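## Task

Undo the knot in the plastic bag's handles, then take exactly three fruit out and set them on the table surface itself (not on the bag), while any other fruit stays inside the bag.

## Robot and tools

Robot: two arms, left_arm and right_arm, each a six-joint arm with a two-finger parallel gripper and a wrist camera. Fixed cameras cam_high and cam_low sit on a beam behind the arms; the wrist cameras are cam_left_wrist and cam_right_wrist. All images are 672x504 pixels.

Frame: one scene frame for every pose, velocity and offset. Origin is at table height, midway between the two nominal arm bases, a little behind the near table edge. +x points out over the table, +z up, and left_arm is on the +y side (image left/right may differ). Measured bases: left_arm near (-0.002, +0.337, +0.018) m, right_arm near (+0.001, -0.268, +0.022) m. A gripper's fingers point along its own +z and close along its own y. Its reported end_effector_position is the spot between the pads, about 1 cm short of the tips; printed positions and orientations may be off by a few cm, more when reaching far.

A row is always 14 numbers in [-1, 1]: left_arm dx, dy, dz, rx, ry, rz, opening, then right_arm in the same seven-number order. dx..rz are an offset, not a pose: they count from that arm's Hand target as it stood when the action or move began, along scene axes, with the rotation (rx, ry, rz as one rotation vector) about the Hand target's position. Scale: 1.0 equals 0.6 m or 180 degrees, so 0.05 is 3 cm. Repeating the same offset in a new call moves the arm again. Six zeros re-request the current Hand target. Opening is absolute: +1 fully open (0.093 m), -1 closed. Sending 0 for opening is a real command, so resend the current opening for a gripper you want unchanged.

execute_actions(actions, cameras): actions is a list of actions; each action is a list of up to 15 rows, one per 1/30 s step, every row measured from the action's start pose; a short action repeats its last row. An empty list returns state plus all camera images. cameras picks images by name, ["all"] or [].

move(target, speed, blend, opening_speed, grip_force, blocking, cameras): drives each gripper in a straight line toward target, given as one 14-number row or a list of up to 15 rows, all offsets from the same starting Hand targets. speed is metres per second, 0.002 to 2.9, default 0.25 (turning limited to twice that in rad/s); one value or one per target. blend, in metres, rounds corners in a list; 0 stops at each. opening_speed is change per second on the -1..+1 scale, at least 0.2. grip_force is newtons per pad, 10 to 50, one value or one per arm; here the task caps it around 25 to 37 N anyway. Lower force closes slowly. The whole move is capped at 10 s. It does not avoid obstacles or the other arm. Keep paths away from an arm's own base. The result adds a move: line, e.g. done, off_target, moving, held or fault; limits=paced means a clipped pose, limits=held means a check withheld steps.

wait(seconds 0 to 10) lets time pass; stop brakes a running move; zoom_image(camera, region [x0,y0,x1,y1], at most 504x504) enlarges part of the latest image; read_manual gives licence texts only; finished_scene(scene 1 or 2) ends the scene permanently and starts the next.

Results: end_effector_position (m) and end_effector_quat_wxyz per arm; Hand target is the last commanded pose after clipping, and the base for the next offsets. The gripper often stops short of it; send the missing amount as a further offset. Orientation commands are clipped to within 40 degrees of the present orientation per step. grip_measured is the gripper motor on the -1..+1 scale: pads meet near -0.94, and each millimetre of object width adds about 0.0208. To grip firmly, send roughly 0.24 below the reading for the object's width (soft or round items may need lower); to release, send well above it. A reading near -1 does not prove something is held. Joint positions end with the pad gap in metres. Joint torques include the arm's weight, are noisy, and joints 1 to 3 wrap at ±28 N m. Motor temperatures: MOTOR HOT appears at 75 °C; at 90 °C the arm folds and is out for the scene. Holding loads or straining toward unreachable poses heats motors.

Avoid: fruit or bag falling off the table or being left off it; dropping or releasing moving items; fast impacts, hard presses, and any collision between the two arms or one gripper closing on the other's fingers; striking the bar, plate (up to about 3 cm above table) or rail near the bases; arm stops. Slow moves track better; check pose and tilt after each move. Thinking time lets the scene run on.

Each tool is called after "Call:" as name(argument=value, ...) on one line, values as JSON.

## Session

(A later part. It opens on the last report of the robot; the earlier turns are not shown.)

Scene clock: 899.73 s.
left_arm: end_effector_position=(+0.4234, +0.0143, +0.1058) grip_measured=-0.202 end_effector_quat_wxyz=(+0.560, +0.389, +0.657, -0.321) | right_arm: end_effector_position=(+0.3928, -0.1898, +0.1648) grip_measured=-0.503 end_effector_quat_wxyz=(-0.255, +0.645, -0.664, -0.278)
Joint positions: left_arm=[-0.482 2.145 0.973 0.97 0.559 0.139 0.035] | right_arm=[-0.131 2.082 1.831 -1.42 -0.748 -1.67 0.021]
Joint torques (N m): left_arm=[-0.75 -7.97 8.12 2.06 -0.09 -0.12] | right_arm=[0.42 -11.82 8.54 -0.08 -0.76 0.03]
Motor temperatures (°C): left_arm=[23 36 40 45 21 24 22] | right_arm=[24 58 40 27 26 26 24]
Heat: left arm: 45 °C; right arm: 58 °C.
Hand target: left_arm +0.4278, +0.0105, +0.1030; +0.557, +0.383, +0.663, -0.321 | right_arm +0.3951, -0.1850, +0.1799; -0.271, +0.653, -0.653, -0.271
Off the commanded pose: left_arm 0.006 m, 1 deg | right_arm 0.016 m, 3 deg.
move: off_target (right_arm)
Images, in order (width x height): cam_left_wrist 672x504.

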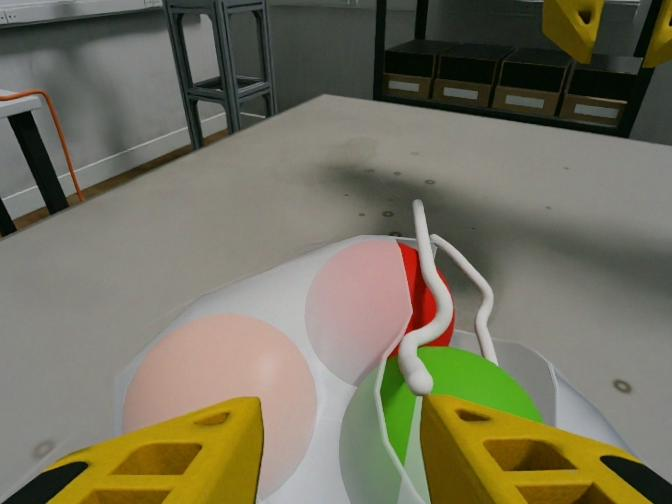

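Call:
move(target=[[-0.0372,0.0007,0.005,0,0,0,-0.2, 0,0,0,0,0,0,-0.5],[-0.0125,-0.0415,-0.0133,0,0,0,-0.2, 0,0,0,0,0,0,-0.5]], speed=0.08, cameras=["cam_left_wrist"])

Scene clock: 908.50 s.
left_arm: end_effector_position=(+0.4167, -0.0107, +0.0994) grip_measured=-0.202 end_effector_quat_wxyz=(+0.556, +0.388, +0.660, -0.324) | right_arm: end_effector_position=(+0.3928, -0.1898, +0.1648) grip_measured=-0.503 end_effector_quat_wxyz=(-0.255, +0.645, -0.664, -0.278)
Joint positions: left_arm=[-0.545 2.18 1.005 0.972 0.501 0.119 0.035] | right_arm=[-0.131 2.082 1.831 -1.42 -0.748 -1.67 0.021]
Joint torques (N m): left_arm=[-0.84 -7.61 7.47 2.31 -0.07 -0.01] | right_arm=[0.55 -11.93 8.39 -0.09 -0.72 0.09]
Motor temperatures (°C): left_arm=[23 38 41 45 21 24 22] | right_arm=[24 59 40 26 26 26 24]
Heat: left arm: 45 °C; right arm: 59 °C.
Hand target: left_arm +0.4202, -0.0144, +0.0951; +0.557, +0.383, +0.663, -0.322 | right_arm +0.3951, -0.1850, +0.1799; -0.271, +0.653, -0.653, -0.271
Off the commanded pose: left_arm 0.007 m, 1 deg | right_arm 0.016 m, 3 deg.
move: off_target (right_arm)
Images, in order (width x height): cam_left_wrist 672x504.

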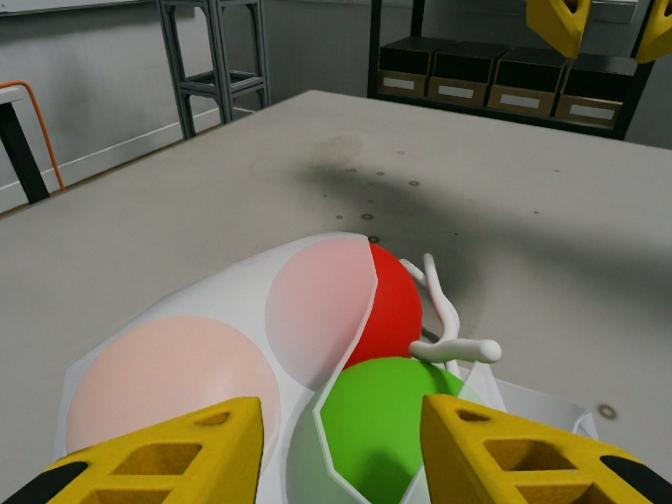

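Call:
wait(seconds=0, cameras=["cam_right_wrist","cam_high"])

Call:
zoom_image(camera="cam_right_wrist", region=[190, 0, 600, 380])

Scene clock: 918.77 s.
left_arm: end_effector_position=(+0.4168, -0.0106, +0.0993) grip_measured=-0.202 end_effector_quat_wxyz=(+0.556, +0.388, +0.660, -0.324) | right_arm: end_effector_position=(+0.3928, -0.1898, +0.1648) grip_measured=-0.503 end_effector_quat_wxyz=(-0.255, +0.645, -0.664, -0.278)
Joint positions: left_arm=[-0.545 2.18 1.005 0.972 0.5 0.118 0.035] | right_arm=[-0.131 2.082 1.831 -1.42 -0.748 -1.67 0.021]
Joint torques (N m): left_arm=[-0.77 -7.6 7.53 2.3 -0.15 -0.05] | right_arm=[0.36 -11.97 8.44 -0.1 -0.76 0.04]
Motor temperatures (°C): left_arm=[23 39 40 46 21 24 22] | right_arm=[24 59 41 26 26 26 24]
Heat: left arm: 46 °C; right arm: 59 °C.
Hand target: left_arm +0.4202, -0.0144, +0.0951; +0.557, +0.383, +0.663, -0.321 | right_arm +0.3951, -0.1850, +0.1799; -0.271, +0.653, -0.653, -0.271
Tool commands: left_gripper/opening=-0.2 right_gripper/opening=-0.5
Off the commanded pose: left_arm 0.007 m, 1 deg | right_arm 0.016 m, 3 deg.
Images, in order (width x height): cam_high 672x504, cam_right_wrist 672x504.

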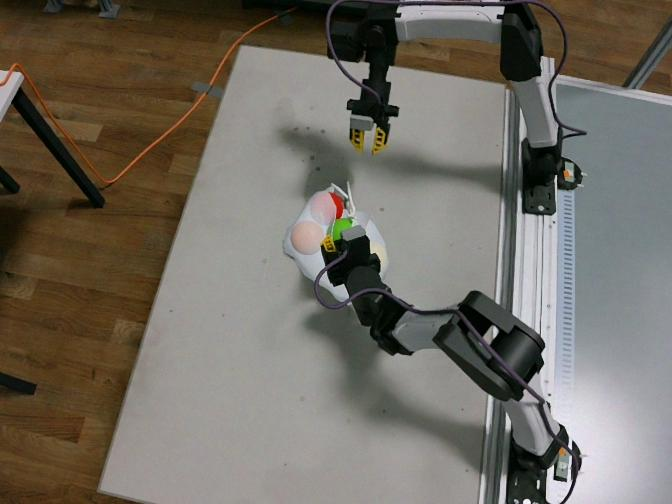

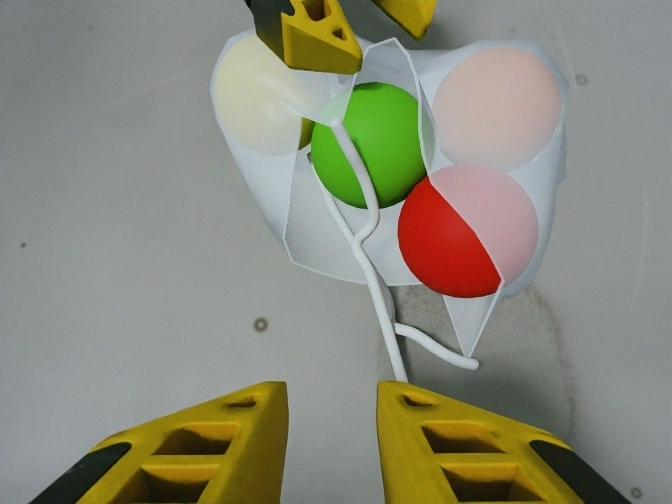

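Scaled by 1.229 from the camera's 672x504 image, which has a finer 960x720 frame.

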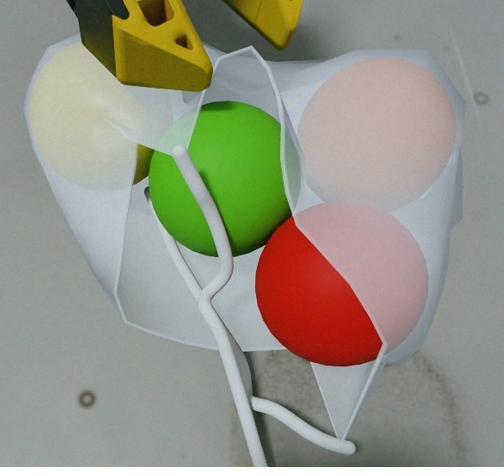

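Call:
move(target=[[-0.03,0.06,0.03,0,0,0,-0.2, 0,0,0,0,0,0,-0.5],[-0.08,0.28,0.08,0,0,0,-0.2, 0,0,0,0,0,0,-0.5]], speed=[0.08,0.25], blend=[0.02,0], cameras=["cam_right_wrist","cam_left_wrist","cam_high"])

Call:
zoom_image(camera="cam_right_wrist", region=[190, 0, 600, 380])

Call:
zoom_image(camera="cam_left_wrist", region=[190, 120, 570, 440])

Scene clock: 972.87 s.
left_arm: end_effector_position=(+0.3796, +0.1542, +0.1451) grip_measured=-0.202 end_effector_quat_wxyz=(+0.570, +0.378, +0.659, -0.314) | right_arm: end_effector_position=(+0.3928, -0.1898, +0.1648) grip_measured=-0.503 end_effector_quat_wxyz=(-0.255, +0.645, -0.664, -0.278)
Joint positions: left_arm=[-0.143 1.759 0.609 0.908 0.862 0.219 0.035] | right_arm=[-0.131 2.082 1.831 -1.42 -0.748 -1.67 0.021]
Joint torques (N m): left_arm=[-0.14 -8.12 5.2 1.53 0.47 0.17] | right_arm=[0.55 -11.97 8.42 -0.12 -0.68 0.04]
Motor temperatures (°C): left_arm=[23 41 40 49 21 24 22] | right_arm=[24 60 41 25 26 26 24]
Heat: left arm: 49 °C; right arm: 60 °C.
Hand target: left_arm +0.3721, +0.1536, +0.1431; +0.556, +0.383, +0.663, -0.322 | right_arm +0.3951, -0.1850, +0.1799; -0.271, +0.653, -0.653, -0.271
Off the commanded pose: left_arm 0.008 m, 2 deg | right_arm 0.016 m, 3 deg.
move: off_target (right_arm)
Images, in order (width x height): cam_high 672x504, cam_left_wrist 672x504, cam_right_wrist 672x504.

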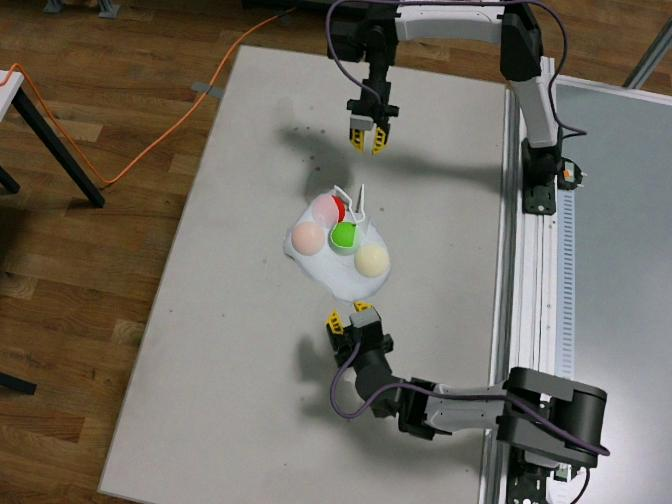

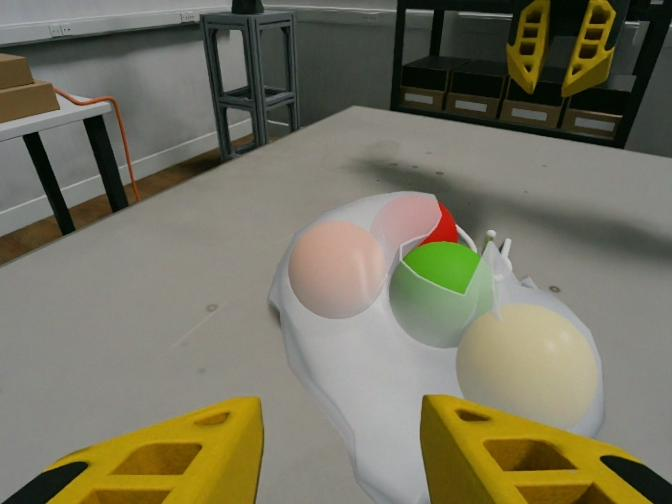

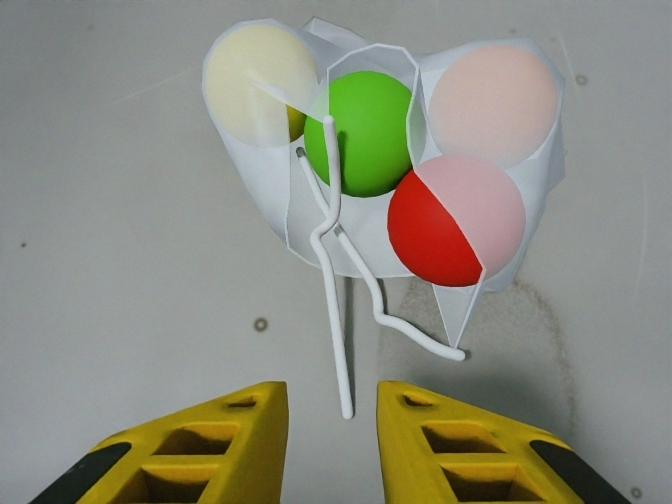

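Scaled by 1.229 from the camera's 672x504 image, which has a finer 960x720 frame.

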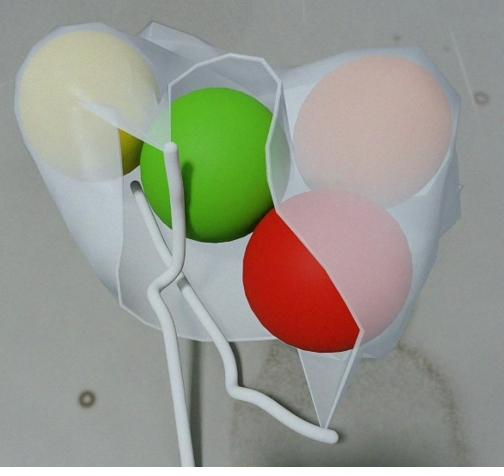

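Scaled by 1.326 from the camera's 672x504 image, which has a finer 960x720 frame.

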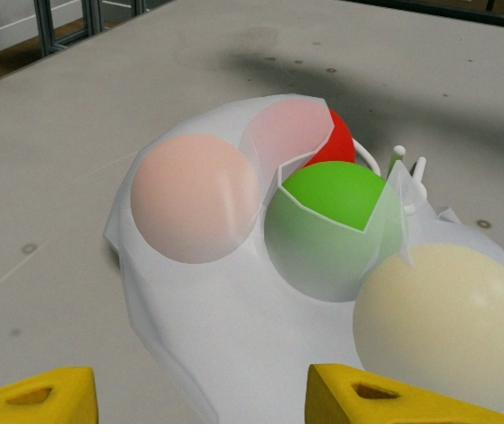

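Call:
move(target=[0.075,-0.1985,-0.0845,0.1703,0.0939,-0.0105,-0.316, 0,0,0,0,0,0,-0.5], speed=0.2, cameras=["cam_left_wrist","cam_right_wrist"])

Scene clock: 1115.57 s.
left_arm: end_effector_position=(+0.4175, +0.0348, +0.0967) grip_measured=-0.314 end_effector_quat_wxyz=(+0.343, +0.470, +0.787, -0.205) | right_arm: end_effector_position=(+0.3928, -0.1898, +0.1648) grip_measured=-0.503 end_effector_quat_wxyz=(-0.255, +0.645, -0.664, -0.278)
Joint positions: left_arm=[-0.498 1.997 1.333 -0.173 0.4 0.428 0.03] | right_arm=[-0.131 2.082 1.831 -1.42 -0.748 -1.67 0.021]
Joint torques (N m): left_arm=[-0.7 -8.14 10.18 1.32 0.09 0.16] | right_arm=[0.42 -11.82 8.42 -0.09 -0.73 0.03]
Motor temperatures (°C): left_arm=[22 41 39 41 22 24 22] | right_arm=[24 63 42 24 26 26 24]
Heat: left arm: 41 °C; right arm: 63 °C.
Hand target: left_arm +0.4172, +0.0345, +0.0923; +0.328, +0.476, +0.792, -0.197 | right_arm +0.3951, -0.1850, +0.1799; -0.271, +0.653, -0.653, -0.271
Off the commanded pose: left_arm 0.004 m, 2 deg | right_arm 0.016 m, 3 deg.
move: off_target (right_arm)
Images, in order (width x height): cam_left_wrist 672x504, cam_right_wrist 672x504.

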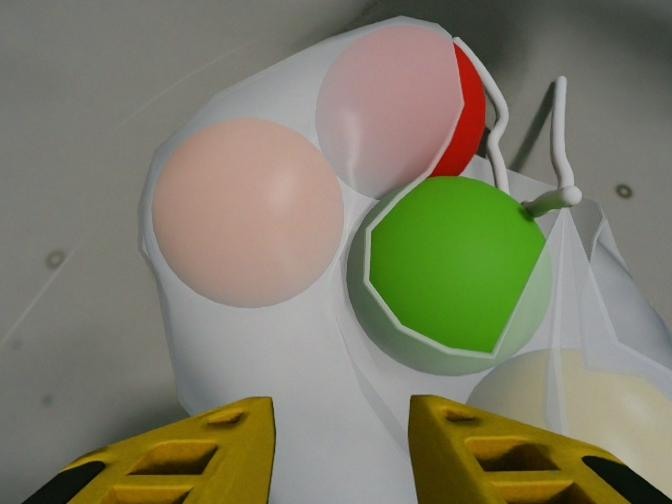

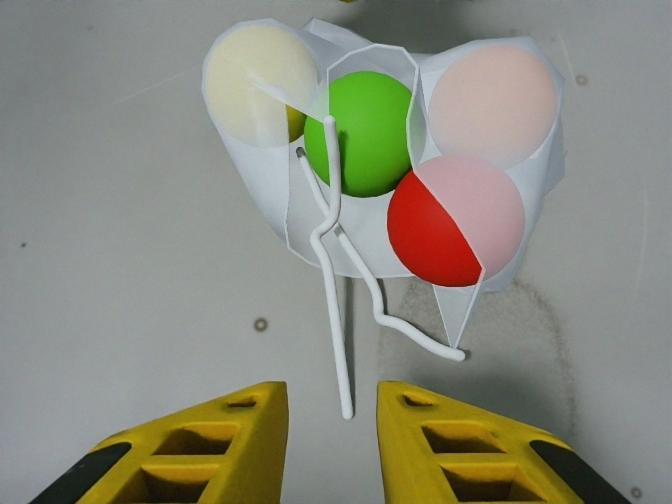

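Call:
move(target=[-0.042,-0.0792,0.05,0.1226,0.0652,0,-0.4, 0,0,0,0,0,0,-0.5], speed=0.15, cameras=["cam_left_wrist","cam_right_wrist"])

Scene clock: 1158.87 s.
left_arm: end_effector_position=(+0.3950, -0.0140, +0.1251) grip_measured=-0.398 end_effector_quat_wxyz=(+0.163, +0.511, +0.839, -0.097) | right_arm: end_effector_position=(+0.3928, -0.1898, +0.1648) grip_measured=-0.503 end_effector_quat_wxyz=(-0.255, +0.645, -0.664, -0.278)
Joint positions: left_arm=[-0.685 2.29 2.136 -1.06 0.128 0.386 0.026] | right_arm=[-0.131 2.082 1.831 -1.42 -0.748 -1.67 0.021]
Joint torques (N m): left_arm=[-0.96 -9.84 10.1 0.73 -0.05 -0.1] | right_arm=[0.5 -12 8.54 -0.11 -0.7 0]
Motor temperatures (°C): left_arm=[22 40 46 39 21 24 22] | right_arm=[24 64 43 24 26 26 24]
Heat: left arm: 46 °C; right arm: 64 °C.
Hand target: left_arm +0.3920, -0.0131, +0.1224; +0.149, +0.508, +0.844, -0.089 | right_arm +0.3951, -0.1850, +0.1799; -0.271, +0.653, -0.653, -0.271
Off the commanded pose: left_arm 0.004 m, 2 deg | right_arm 0.016 m, 3 deg.
move: off_target (right_arm)
Images, in order (width x height): cam_left_wrist 672x504, cam_right_wrist 672x504.

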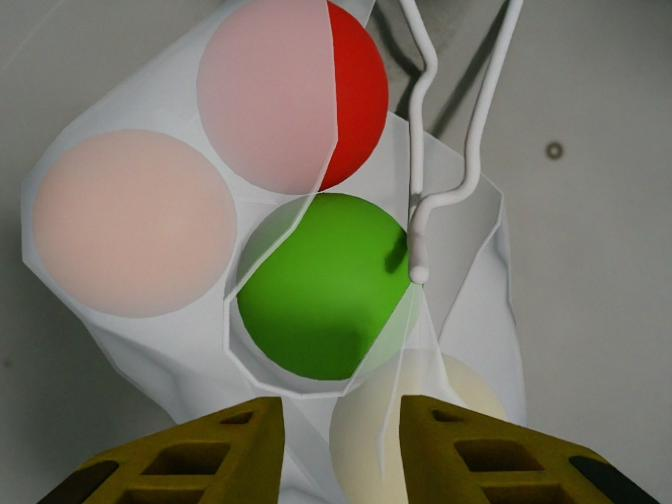

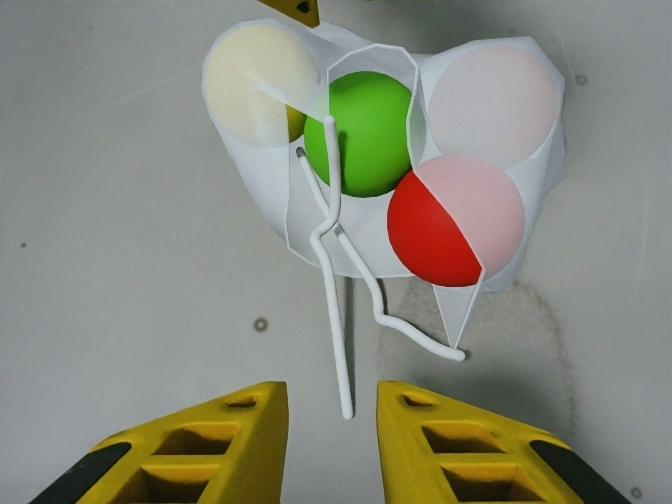

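Call:
move(target=[-0.0118,-0.0153,-0.015,0,0,0.2611,-0.4, 0,0,0,0,0,0,-0.5], speed=0.15, cameras=["cam_left_wrist"])

Scene clock: 1190.53 s.
left_arm: end_effector_position=(+0.3878, -0.0231, +0.1154) grip_measured=-0.398 end_effector_quat_wxyz=(+0.178, +0.132, +0.974, -0.036) | right_arm: end_effector_position=(+0.3928, -0.1898, +0.1648) grip_measured=-0.503 end_effector_quat_wxyz=(-0.255, +0.645, -0.664, -0.278)
Joint positions: left_arm=[-0.804 2.323 2.157 -1.074 -0.179 -0.505 0.026] | right_arm=[-0.131 2.082 1.831 -1.42 -0.748 -1.67 0.021]
Joint torques (N m): left_arm=[-0.75 -9.89 10.06 0.69 -0.37 -0.16] | right_arm=[0.44 -11.88 8.44 -0.11 -0.74 0.05]
Motor temperatures (°C): left_arm=[22 44 46 36 21 24 22] | right_arm=[24 65 43 24 27 26 24]
Heat: left arm: 46 °C; right arm: 65 °C.
Hand target: left_arm +0.3850, -0.0222, +0.1134; +0.172, +0.129, +0.976, -0.022 | right_arm +0.3951, -0.1850, +0.1799; -0.271, +0.653, -0.653, -0.271
Off the commanded pose: left_arm 0.004 m, 2 deg | right_arm 0.016 m, 3 deg.
move: off_target (right_arm)
Images, in order (width x height): cam_left_wrist 672x504.

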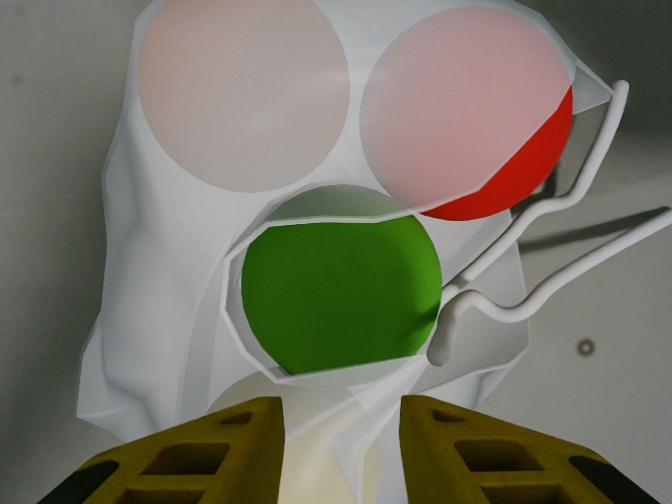

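Call:
move(target=[[-0.092,0.17,0.145,0,0,0,-0.4, 0,0,0,0,0,0,-1],[-0.092,0.17,0.145,0,0,0,-0.4, 0.0248,0.1167,-0.1332,0,0,0,-1],[-0.092,0.17,0.145,0,0,0,-0.4, 0.0248,0.1667,-0.233,0,0,0,-1]], speed=[0.25,0.2,0.1], blend=[0.02,0.02,0], cameras=["cam_right_wrist","cam_left_wrist"])

Scene clock: 1224.27 s.
left_arm: end_effector_position=(+0.3395, +0.0725, +0.2030) grip_measured=-0.398 end_effector_quat_wxyz=(+0.189, +0.119, +0.974, -0.032) | right_arm: end_effector_position=(+0.4131, -0.0891, +0.0505) grip_measured=-0.983 end_effector_quat_wxyz=(-0.277, +0.655, -0.651, -0.265)
Joint positions: left_arm=[-0.734 1.876 1.817 -1.158 -0.18 -0.458 0.026] | right_arm=[0.109 2.183 1.506 -0.722 -0.751 -1.36 0]
Joint torques (N m): left_arm=[-0.17 -9.18 6.28 0.77 -0.1 0.18] | right_arm=[0.61 -9.51 4.9 0.65 -0.6 0.23]
Motor temperatures (°C): left_arm=[22 45 47 35 21 24 22] | right_arm=[24 65 43 24 27 26 24]
Heat: left arm: 47 °C; right arm: 65 °C.
Hand target: left_arm +0.3297, +0.0797, +0.2005; +0.172, +0.129, +0.976, -0.022 | right_arm +0.4101, -0.0850, +0.0401; -0.271, +0.653, -0.653, -0.271
Off the commanded pose: left_arm 0.012 m, 3 deg | right_arm 0.012 m, 1 deg.
move: off_target (left_arm, right_arm); blend cut to 0 m at target 1
Images, in order (width x height): cam_left_wrist 672x504, cam_right_wrist 672x504.

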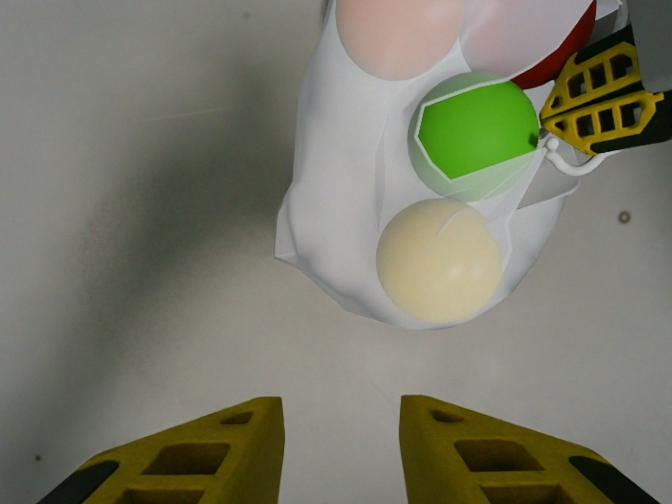

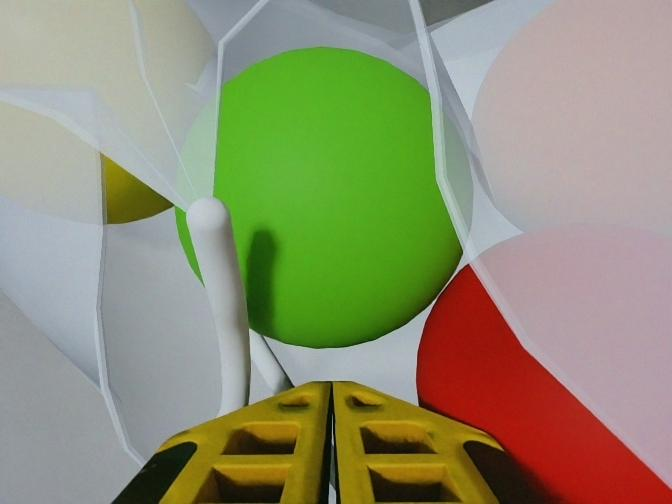

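Call:
move(target=[[0,0,0,0,0,0,-0.4, -0.0917,-0.0217,0.0,0,0,0,-1],[0,0,0,0,0,0,-0.4, -0.1,-0.1,0.1,0,0,0,-1],[0,0,0,0,0,0,-0.4, -0.05,-0.15,0.18,0,0,0,-1]], speed=[0.08,0.12,0.2], blend=[0,0.02,0], cameras=["cam_right_wrist","cam_left_wrist"])

Scene clock: 1231.33 s.
left_arm: end_effector_position=(+0.3395, +0.0725, +0.2030) grip_measured=-0.398 end_effector_quat_wxyz=(+0.189, +0.119, +0.974, -0.032) | right_arm: end_effector_position=(+0.3772, -0.1751, +0.1478) grip_measured=-0.983 end_effector_quat_wxyz=(-0.271, +0.652, -0.656, -0.268)
Joint positions: left_arm=[-0.734 1.876 1.817 -1.158 -0.18 -0.458 0.026] | right_arm=[-0.099 1.983 1.615 -1.239 -0.76 -1.639 0]
Joint torques (N m): left_arm=[-0.2 -9.16 6.3 0.76 -0.09 0.18] | right_arm=[-0.46 -8.21 8.25 0 -0.65 0.07]
Motor temperatures (°C): left_arm=[22 45 45 35 21 24 22] | right_arm=[24 65 42 24 26 26 24]
Heat: left arm: 45 °C; right arm: 65 °C.
Hand target: left_arm +0.3297, +0.0797, +0.2005; +0.172, +0.129, +0.976, -0.022 | right_arm +0.3801, -0.1750, +0.1480; -0.271, +0.653, -0.653, -0.271
Off the commanded pose: left_arm 0.012 m, 3 deg | right_arm 0.003 m, 1 deg.
move: off_target (left_arm)
Images, in order (width x height): cam_left_wrist 672x504, cam_right_wrist 672x504.

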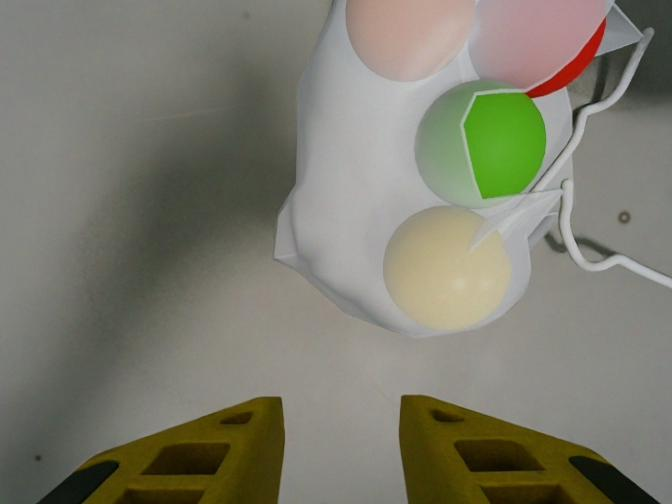

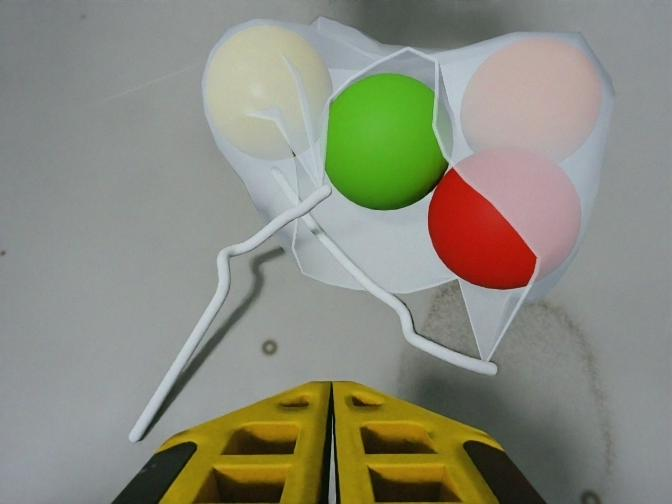

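Call:
execute_actions(actions=[])

Scene clock: 1266.37 s.
left_arm: end_effector_position=(+0.3395, +0.0725, +0.2030) grip_measured=-0.398 end_effector_quat_wxyz=(+0.189, +0.119, +0.974, -0.032) | right_arm: end_effector_position=(+0.3770, -0.1751, +0.1478) grip_measured=-0.983 end_effector_quat_wxyz=(-0.271, +0.652, -0.656, -0.268)
Joint positions: left_arm=[-0.734 1.876 1.817 -1.158 -0.18 -0.458 0.026] | right_arm=[-0.099 1.983 1.615 -1.24 -0.76 -1.639 0]
Joint velocities: within noise
Joint torques (N m): left_arm=[-0.24 -9.24 6.31 0.78 -0.08 0.19] | right_arm=[-0.38 -8.28 8.14 -0.01 -0.63 -0.01]
Motor temperatures (°C): left_arm=[22 46 42 34 21 24 22] | right_arm=[24 59 41 24 26 26 24]
Heat: left arm: 46 °C; right arm: 59 °C.
Hand target: left_arm +0.3297, +0.0797, +0.2005; +0.172, +0.129, +0.976, -0.022 | right_arm +0.3800, -0.1750, +0.1480; -0.271, +0.653, -0.653, -0.271
Tool commands: left_gripper/opening=-0.4 right_gripper/opening=-1.0
Off the commanded pose: left_arm 0.012 m, 3 deg | right_arm 0.003 m, 0 deg.

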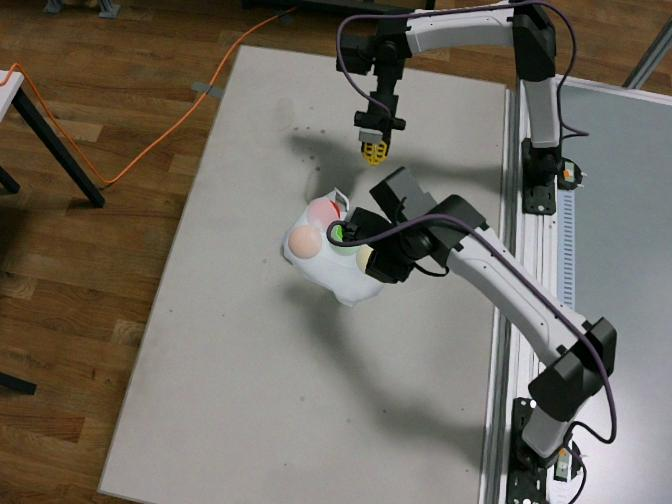

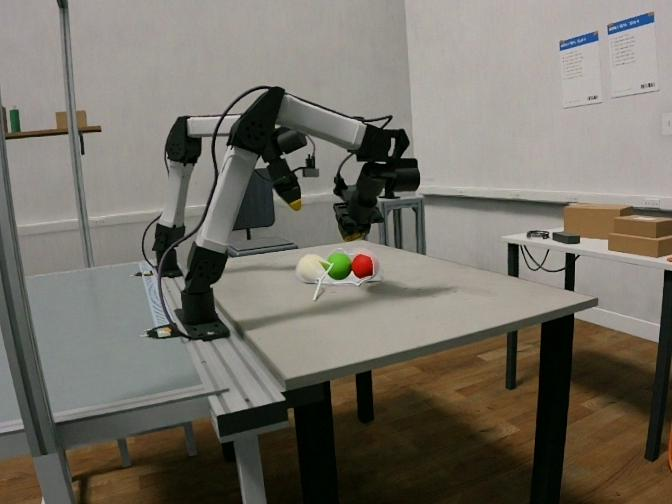

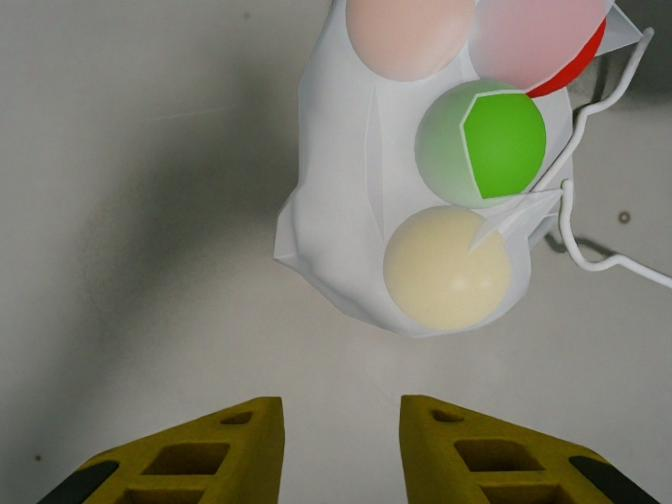

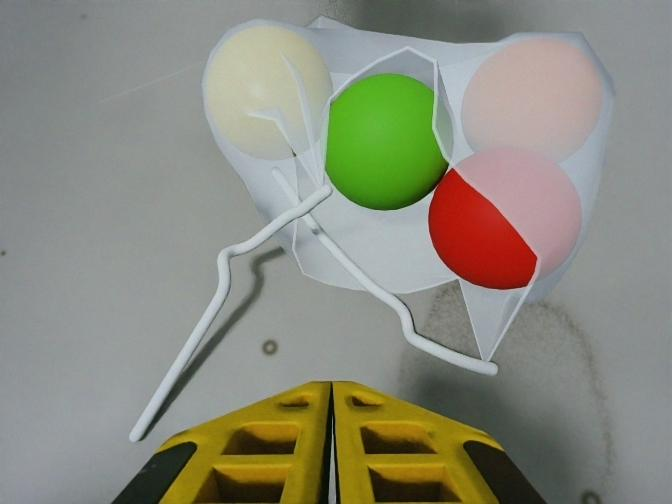

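Call:
move(target=[0.0872, -0.1662, -0.115, 0, 0, -0.0553, -0.4, -0.0667, -0.2083, 0.1033, -0.0876, 0.0876, -0.4945, -1], speed=0.15, cameras=["cam_high", "cam_left_wrist", "cam_right_wrist"])

Scene clock: 1319.77 s.
left_arm: end_effector_position=(+0.3782, -0.0053, +0.1290) grip_measured=-0.398 end_effector_quat_wxyz=(+0.158, +0.203, +0.966, -0.019) | right_arm: end_effector_position=(+0.3418, -0.3021, +0.1930) grip_measured=-0.983 end_effector_quat_wxyz=(+0.203, +0.000, +0.979, +0.004)
Joint positions: left_arm=[-0.786 2.278 2.148 -1.151 -0.156 -0.349 0.026] | right_arm=[-0.15 1.461 1.302 -0.996 -0.033 -0.104 0]
Joint torques (N m): left_arm=[-0.9 -9.65 9.89 1.3 0.08 0.17] | right_arm=[0.64 -8.18 9.72 0.73 0.02 0.18]
Motor temperatures (°C): left_arm=[22 45 42 33 21 24 22] | right_arm=[24 57 42 24 26 26 24]
Heat: left arm: 45 °C; right arm: 57 °C.
Hand target: left_arm +0.3820, -0.0200, +0.1313; +0.170, +0.213, +0.961, -0.037 | right_arm +0.3401, -0.2999, +0.2100; +0.216, +0.000, +0.976, +0.000
Off the commanded pose: left_arm 0.015 m, 3 deg | right_arm 0.017 m, 2 deg.
move: off_target (left_arm, right_arm)
Images, in order (width x height): cam_high 672x504, cam_left_wrist 672x504, cam_right_wrist 672x504.

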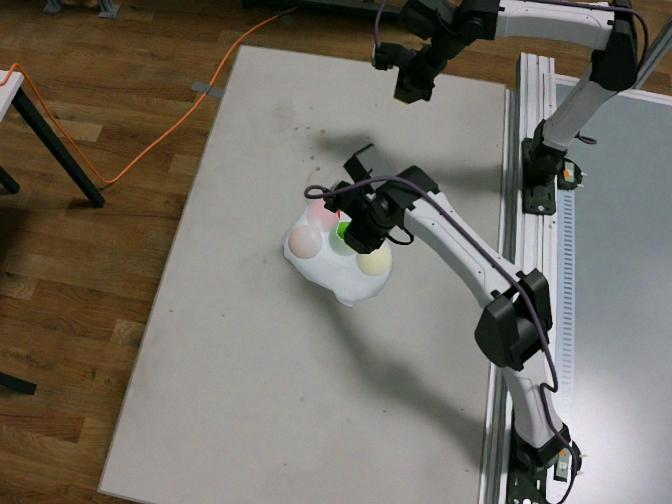

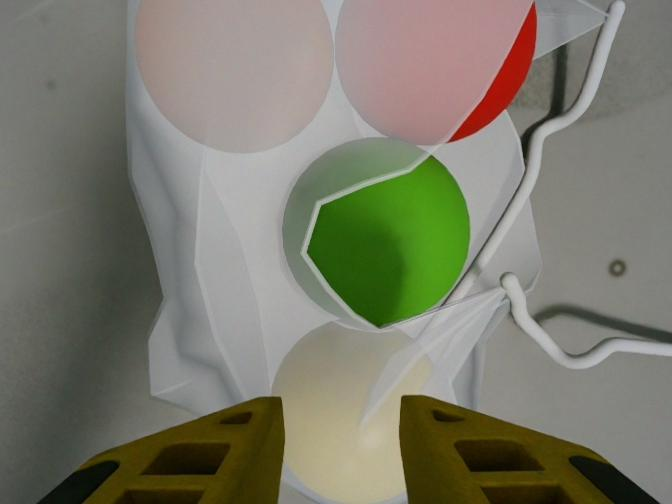

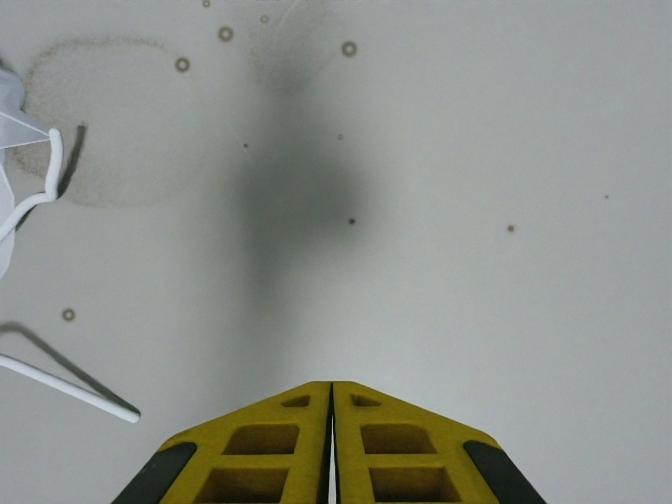

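Call:
zoom_image(camera="cam_left_wrist", region=[270, 120, 606, 372])

Scaled by 1.500 from the camera's 672x504 image, which has a finer 960x720 frame.

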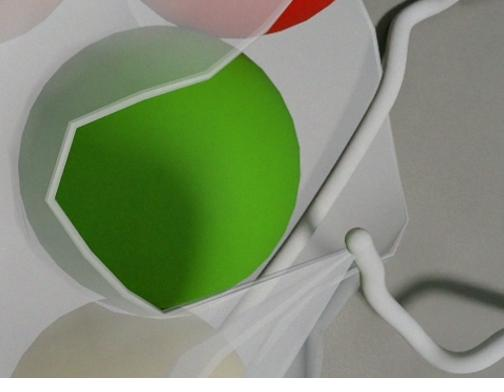

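Call:
move(target=[0.0122, -0.0337, -0.042, 0, 0, 0, -0.67, 0, 0, 0, 0, 0, 0, -1], speed=0.06, cameras=["cam_left_wrist"])

Scene clock: 1400.93 s.
left_arm: end_effector_position=(+0.3838, -0.0247, +0.1035) grip_measured=-0.668 end_effector_quat_wxyz=(+0.153, +0.212, +0.965, -0.017) | right_arm: end_effector_position=(+0.3417, -0.3022, +0.1930) grip_measured=-0.983 end_effector_quat_wxyz=(+0.203, +0.000, +0.979, +0.004)
Joint positions: left_arm=[-0.804 2.379 2.223 -1.137 -0.156 -0.349 0.013] | right_arm=[-0.15 1.461 1.302 -0.997 -0.032 -0.104 0]
Joint torques (N m): left_arm=[-0.79 -10.29 9.85 1.38 0.02 -0.01] | right_arm=[0.79 -8.1 9.72 0.71 0.07 0.25]
Motor temperatures (°C): left_arm=[22 44 46 33 21 24 22] | right_arm=[24 55 47 26 25 26 25]
Heat: left arm: 46 °C; right arm: 55 °C.
Hand target: left_arm +0.3894, -0.0401, +0.1062; +0.169, +0.213, +0.961, -0.037 | right_arm +0.3401, -0.2999, +0.2100; +0.216, +0.000, +0.976, +0.000
Off the commanded pose: left_arm 0.017 m, 3 deg | right_arm 0.017 m, 2 deg.
move: off_target (left_arm, right_arm)
Images, in order (width x height): cam_left_wrist 672x504.

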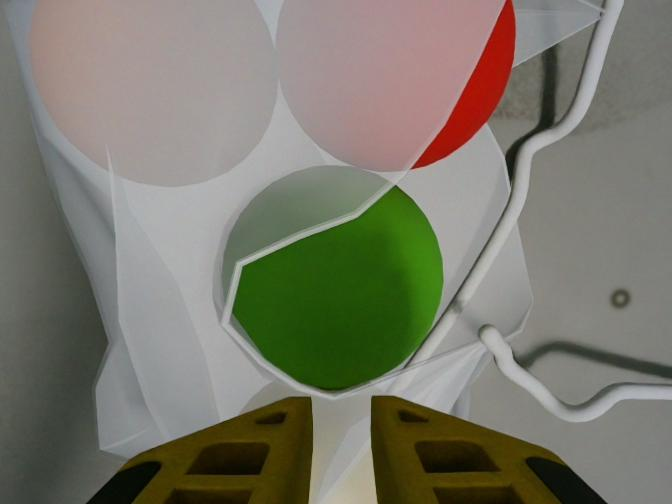

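Call:
move(target=[0.0128, 0.0025, -0.0278, 0, 0, 0, -0.67, 0, 0, 0, 0, 0, 0, -1], speed=0.04, cameras=["cam_left_wrist"])

Scene clock: 1410.40 s.
left_arm: end_effector_position=(+0.3910, -0.0324, +0.0963) grip_measured=-0.668 end_effector_quat_wxyz=(+0.165, +0.211, +0.963, -0.025) | right_arm: end_effector_position=(+0.3417, -0.3022, +0.1930) grip_measured=-0.983 end_effector_quat_wxyz=(+0.203, +0.000, +0.979, +0.004)
Joint positions: left_arm=[-0.804 2.4 2.223 -1.089 -0.156 -0.349 0.013] | right_arm=[-0.15 1.461 1.302 -0.997 -0.032 -0.104 0]
Joint torques (N m): left_arm=[0.21 -10.47 7.42 1.45 0.05 0.13] | right_arm=[0.73 -8.1 9.65 0.75 0.07 0.24]
Motor temperatures (°C): left_arm=[22 45 47 33 21 24 22] | right_arm=[24 55 47 26 25 26 25]
Heat: left arm: 47 °C; right arm: 55 °C.
Hand target: left_arm +0.3971, -0.0387, +0.0895; +0.170, +0.213, +0.961, -0.037 | right_arm +0.3401, -0.2999, +0.2100; +0.216, +0.000, +0.976, +0.000
Off the commanded pose: left_arm 0.011 m, 2 deg | right_arm 0.017 m, 2 deg.
move: off_target (left_arm, right_arm)
Images, in order (width x height): cam_left_wrist 672x504.

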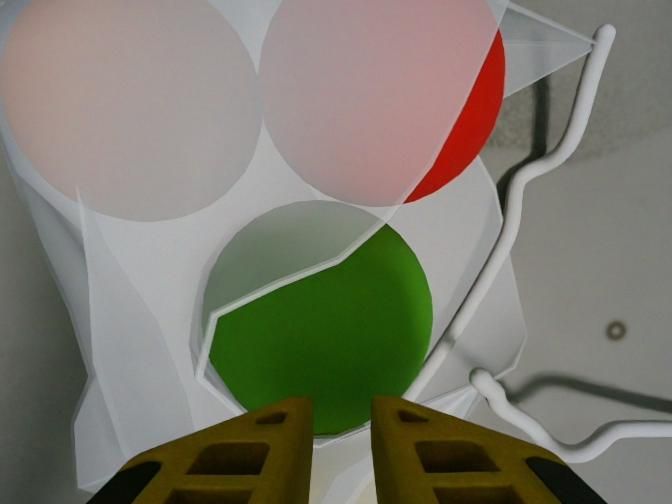

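Call:
move(target=[-0.0115, 0.0312, -0.0125, 0, 0, 0, -0.67, 0, 0, 0, 0, 0, 0, -1], speed=0.04, cameras=["cam_left_wrist"])

Scene clock: 1419.67 s.
left_arm: end_effector_position=(+0.3845, -0.0134, +0.0660) grip_measured=-0.668 end_effector_quat_wxyz=(+0.147, +0.211, +0.966, -0.013) | right_arm: end_effector_position=(+0.3417, -0.3022, +0.1930) grip_measured=-0.983 end_effector_quat_wxyz=(+0.203, +0.000, +0.979, +0.004)
Joint positions: left_arm=[-0.785 2.356 2.039 -0.989 -0.152 -0.336 0.013] | right_arm=[-0.15 1.461 1.302 -0.997 -0.032 -0.104 0]
Joint torques (N m): left_arm=[0.02 -14.28 6.13 1.39 0.07 0.17] | right_arm=[0.76 -8.05 9.77 0.74 0.06 0.25]
Motor temperatures (°C): left_arm=[22 47 46 33 21 24 22] | right_arm=[24 55 47 26 25 26 25]
Heat: left arm: 47 °C; right arm: 55 °C.
Hand target: left_arm +0.3902, -0.0199, +0.0820; +0.170, +0.213, +0.961, -0.037 | right_arm +0.3401, -0.2999, +0.2100; +0.216, +0.000, +0.976, +0.000
Off the commanded pose: left_arm 0.018 m, 4 deg | right_arm 0.017 m, 2 deg.
move: off_target (left_arm, right_arm)
Images, in order (width x height): cam_left_wrist 672x504.

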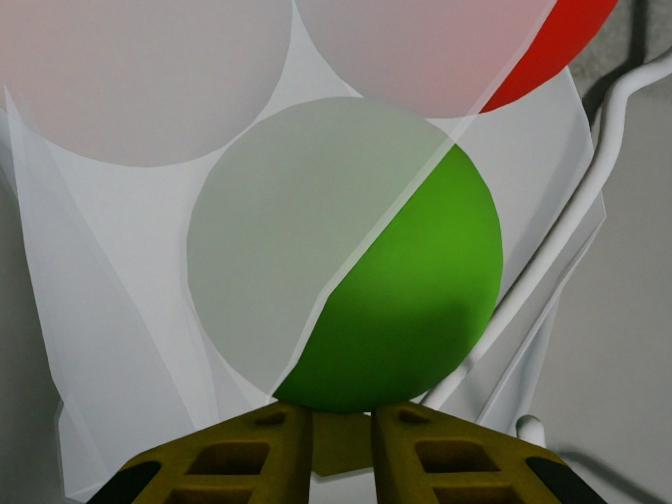

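Call:
move(target=[-0.0087, -0.0068, 0.0675, 0, 0, 0, -0.67, 0, 0, 0, 0, 0, 0, -1], speed=0.05, cameras=["cam_left_wrist"])

Scene clock: 1430.03 s.
left_arm: end_effector_position=(+0.3917, -0.0197, +0.0998) grip_measured=-0.668 end_effector_quat_wxyz=(+0.165, +0.208, +0.964, -0.025) | right_arm: end_effector_position=(+0.3417, -0.3022, +0.1930) grip_measured=-0.983 end_effector_quat_wxyz=(+0.203, +0.000, +0.979, +0.004)
Joint positions: left_arm=[-0.785 2.351 2.152 -1.064 -0.152 -0.336 0.013] | right_arm=[-0.15 1.461 1.302 -0.997 -0.032 -0.104 0]
Joint torques (N m): left_arm=[-1.06 -13.91 9.95 0.73 0.03 0.01] | right_arm=[0.72 -8.09 9.69 0.75 0.04 0.22]
Motor temperatures (°C): left_arm=[22 50 46 33 21 24 22] | right_arm=[24 55 47 26 25 26 25]
Heat: left arm: 50 °C; right arm: 55 °C.
Hand target: left_arm +0.3850, -0.0240, +0.1225; +0.170, +0.213, +0.961, -0.037 | right_arm +0.3401, -0.2999, +0.2100; +0.216, +0.000, +0.976, +0.000
Off the commanded pose: left_arm 0.024 m, 2 deg | right_arm 0.017 m, 2 deg.
move: off_target (left_arm, right_arm)
Images, in order (width x height): cam_left_wrist 672x504.

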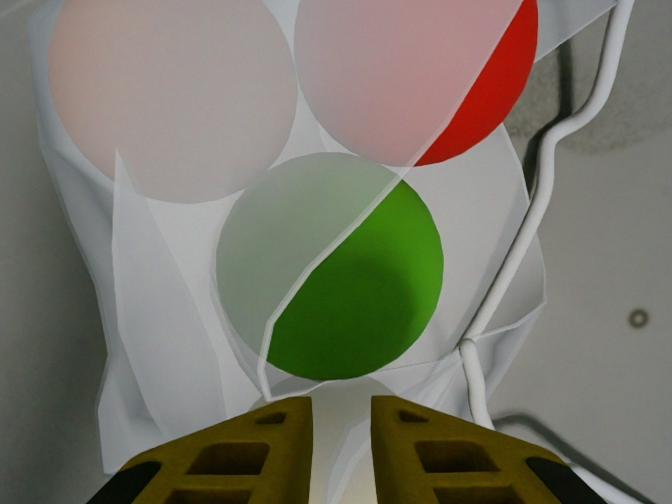

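Call:
move(target=[-0.1, 0.1817, 0.1542, 0, 0, 0.0553, -0.67, 0, 0, 0, 0, 0, 0, -1], speed=0.15, cameras=["cam_left_wrist"])

Call:
move(target=[0, 0, 0, 0, 0, 0, -0.67, 0.0748, 0.4248, -0.1167, 0.0262, -0.1092, 0.1483, -1], speed=0.15, cameras=["cam_left_wrist", "cam_right_wrist"])

Scene clock: 1510.17 s.
left_arm: end_effector_position=(+0.3320, +0.0729, +0.2143) grip_measured=-0.668 end_effector_quat_wxyz=(+0.182, +0.137, +0.973, -0.037) | right_arm: end_effector_position=(+0.3417, -0.3022, +0.1930) grip_measured=-0.983 end_effector_quat_wxyz=(+0.203, +0.000, +0.979, +0.004)
Joint positions: left_arm=[-0.738 1.866 1.854 -1.211 -0.157 -0.43 0.013] | right_arm=[-0.15 1.461 1.302 -0.997 -0.032 -0.104 0]
Joint torques (N m): left_arm=[0.06 -9.61 6.22 0.76 -0.34 -0.12] | right_arm=[0.75 -8.12 9.65 0.74 0.07 0.2]
Motor temperatures (°C): left_arm=[22 59 50 30 21 24 22] | right_arm=[24 54 48 26 25 26 25]
Heat: left arm: 59 °C; right arm: 54 °C.
Hand target: left_arm +0.3250, +0.0850, +0.2150; +0.172, +0.129, +0.976, -0.022 | right_arm +0.3401, -0.2999, +0.2100; +0.216, +0.000, +0.976, +0.000
Off the commanded pose: left_arm 0.014 m, 2 deg | right_arm 0.017 m, 2 deg.
move: off_target (left_arm, right_arm)
Images, in order (width x height): cam_left_wrist 672x504.

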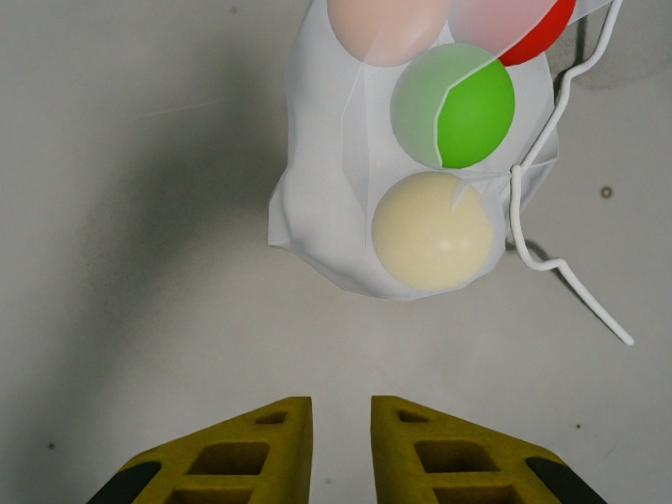

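Scene clock: 1512.90 s.
left_arm: end_effector_position=(+0.3320, +0.0729, +0.2143) grip_measured=-0.668 end_effector_quat_wxyz=(+0.181, +0.137, +0.973, -0.037) | right_arm: end_effector_position=(+0.3825, -0.0492, +0.1445) grip_measured=-0.983 end_effector_quat_wxyz=(+0.366, -0.214, +0.901, +0.089)
Joint positions: left_arm=[-0.738 1.866 1.854 -1.211 -0.157 -0.43 0.013] | right_arm=[0.511 1.619 1.049 -0.232 0.073 0.049 0]
Joint torques (N m): left_arm=[0.02 -9.55 6.23 0.77 -0.33 -0.12] | right_arm=[0.39 -6.38 6.35 1.85 0.11 0.16]
Motor temperatures (°C): left_arm=[22 59 50 30 21 24 22] | right_arm=[24 53 48 27 25 26 25]
Heat: left arm: 59 °C; right arm: 53 °C.
Hand target: left_arm +0.3250, +0.0850, +0.2150; +0.172, +0.129, +0.976, -0.022 | right_arm +0.3850, -0.0452, +0.1400; +0.372, -0.215, +0.898, +0.090
Off the commanded pose: left_arm 0.014 m, 2 deg | right_arm 0.007 m, 1 deg.
move: off_target (left_arm)
Images, in order (width x height): cam_left_wrist 672x504, cam_right_wrist 672x504.

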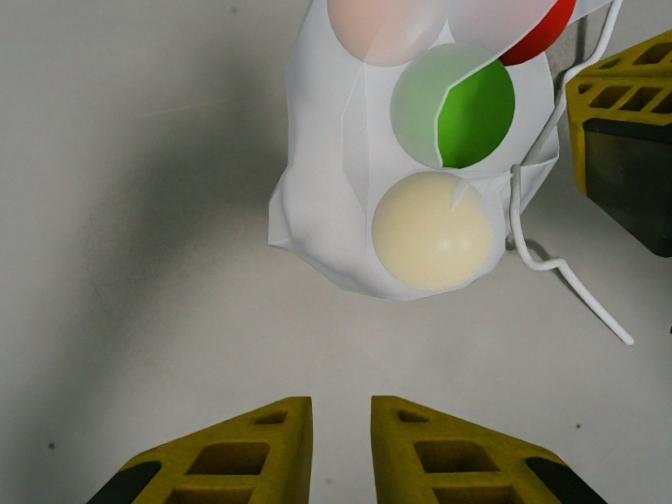

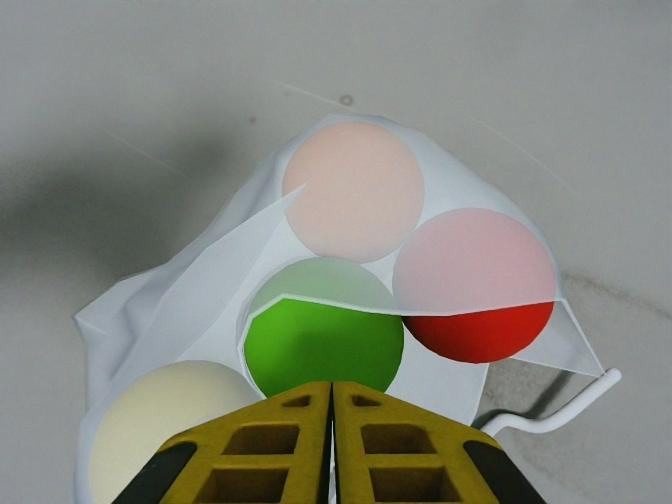

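Call:
move(target=[0, 0, 0, 0, 0, 0, -0.67, 0.0258, 0.0215, -0.0575, 0, 0, 0, -0.44], speed=0.06, cameras=["cam_left_wrist", "cam_right_wrist"])

Scene clock: 1544.80 s.
left_arm: end_effector_position=(+0.3320, +0.0729, +0.2143) grip_measured=-0.668 end_effector_quat_wxyz=(+0.181, +0.137, +0.973, -0.037) | right_arm: end_effector_position=(+0.4008, -0.0374, +0.1121) grip_measured=-0.443 end_effector_quat_wxyz=(+0.368, -0.214, +0.900, +0.089)
Joint positions: left_arm=[-0.738 1.866 1.854 -1.211 -0.157 -0.43 0.013] | right_arm=[0.511 1.746 1.049 -0.101 0.074 0.049 0.024]
Joint torques (N m): left_arm=[0.06 -9.62 6.15 0.78 -0.32 -0.13] | right_arm=[0.8 -7.15 5.79 1.84 0.11 0.15]
Motor temperatures (°C): left_arm=[22 57 46 30 21 24 22] | right_arm=[24 50 44 32 25 26 25]
Heat: left arm: 57 °C; right arm: 50 °C.
Hand target: left_arm +0.3250, +0.0850, +0.2150; +0.172, +0.129, +0.976, -0.022 | right_arm +0.4004, -0.0323, +0.1054; +0.372, -0.215, +0.898, +0.090
Off the commanded pose: left_arm 0.014 m, 2 deg | right_arm 0.008 m, 1 deg.
move: off_target (left_arm)
Images, in order (width x height): cam_left_wrist 672x504, cam_right_wrist 672x504.

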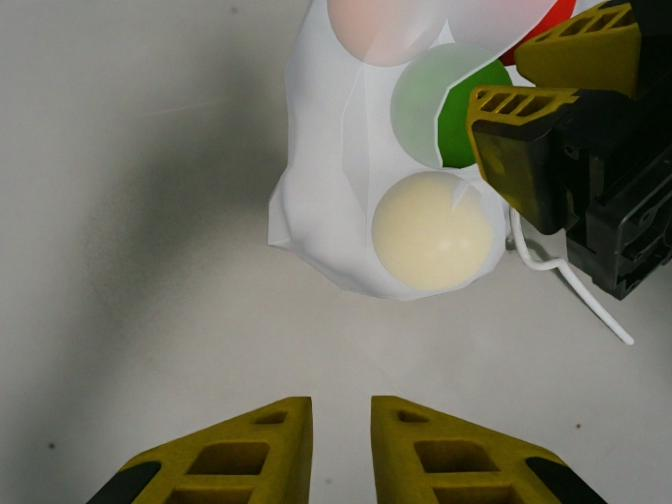

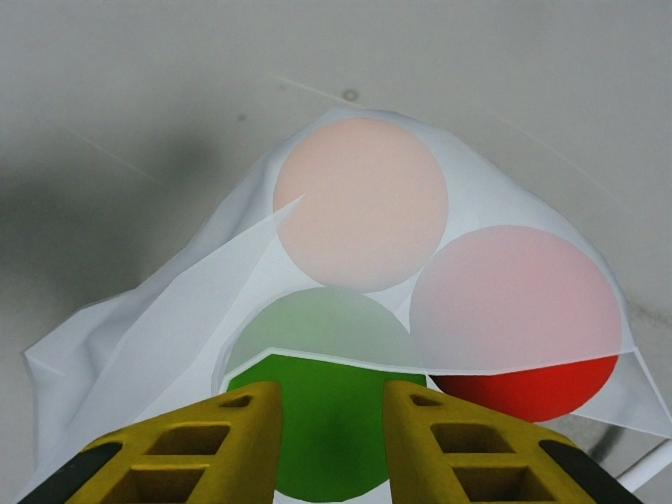

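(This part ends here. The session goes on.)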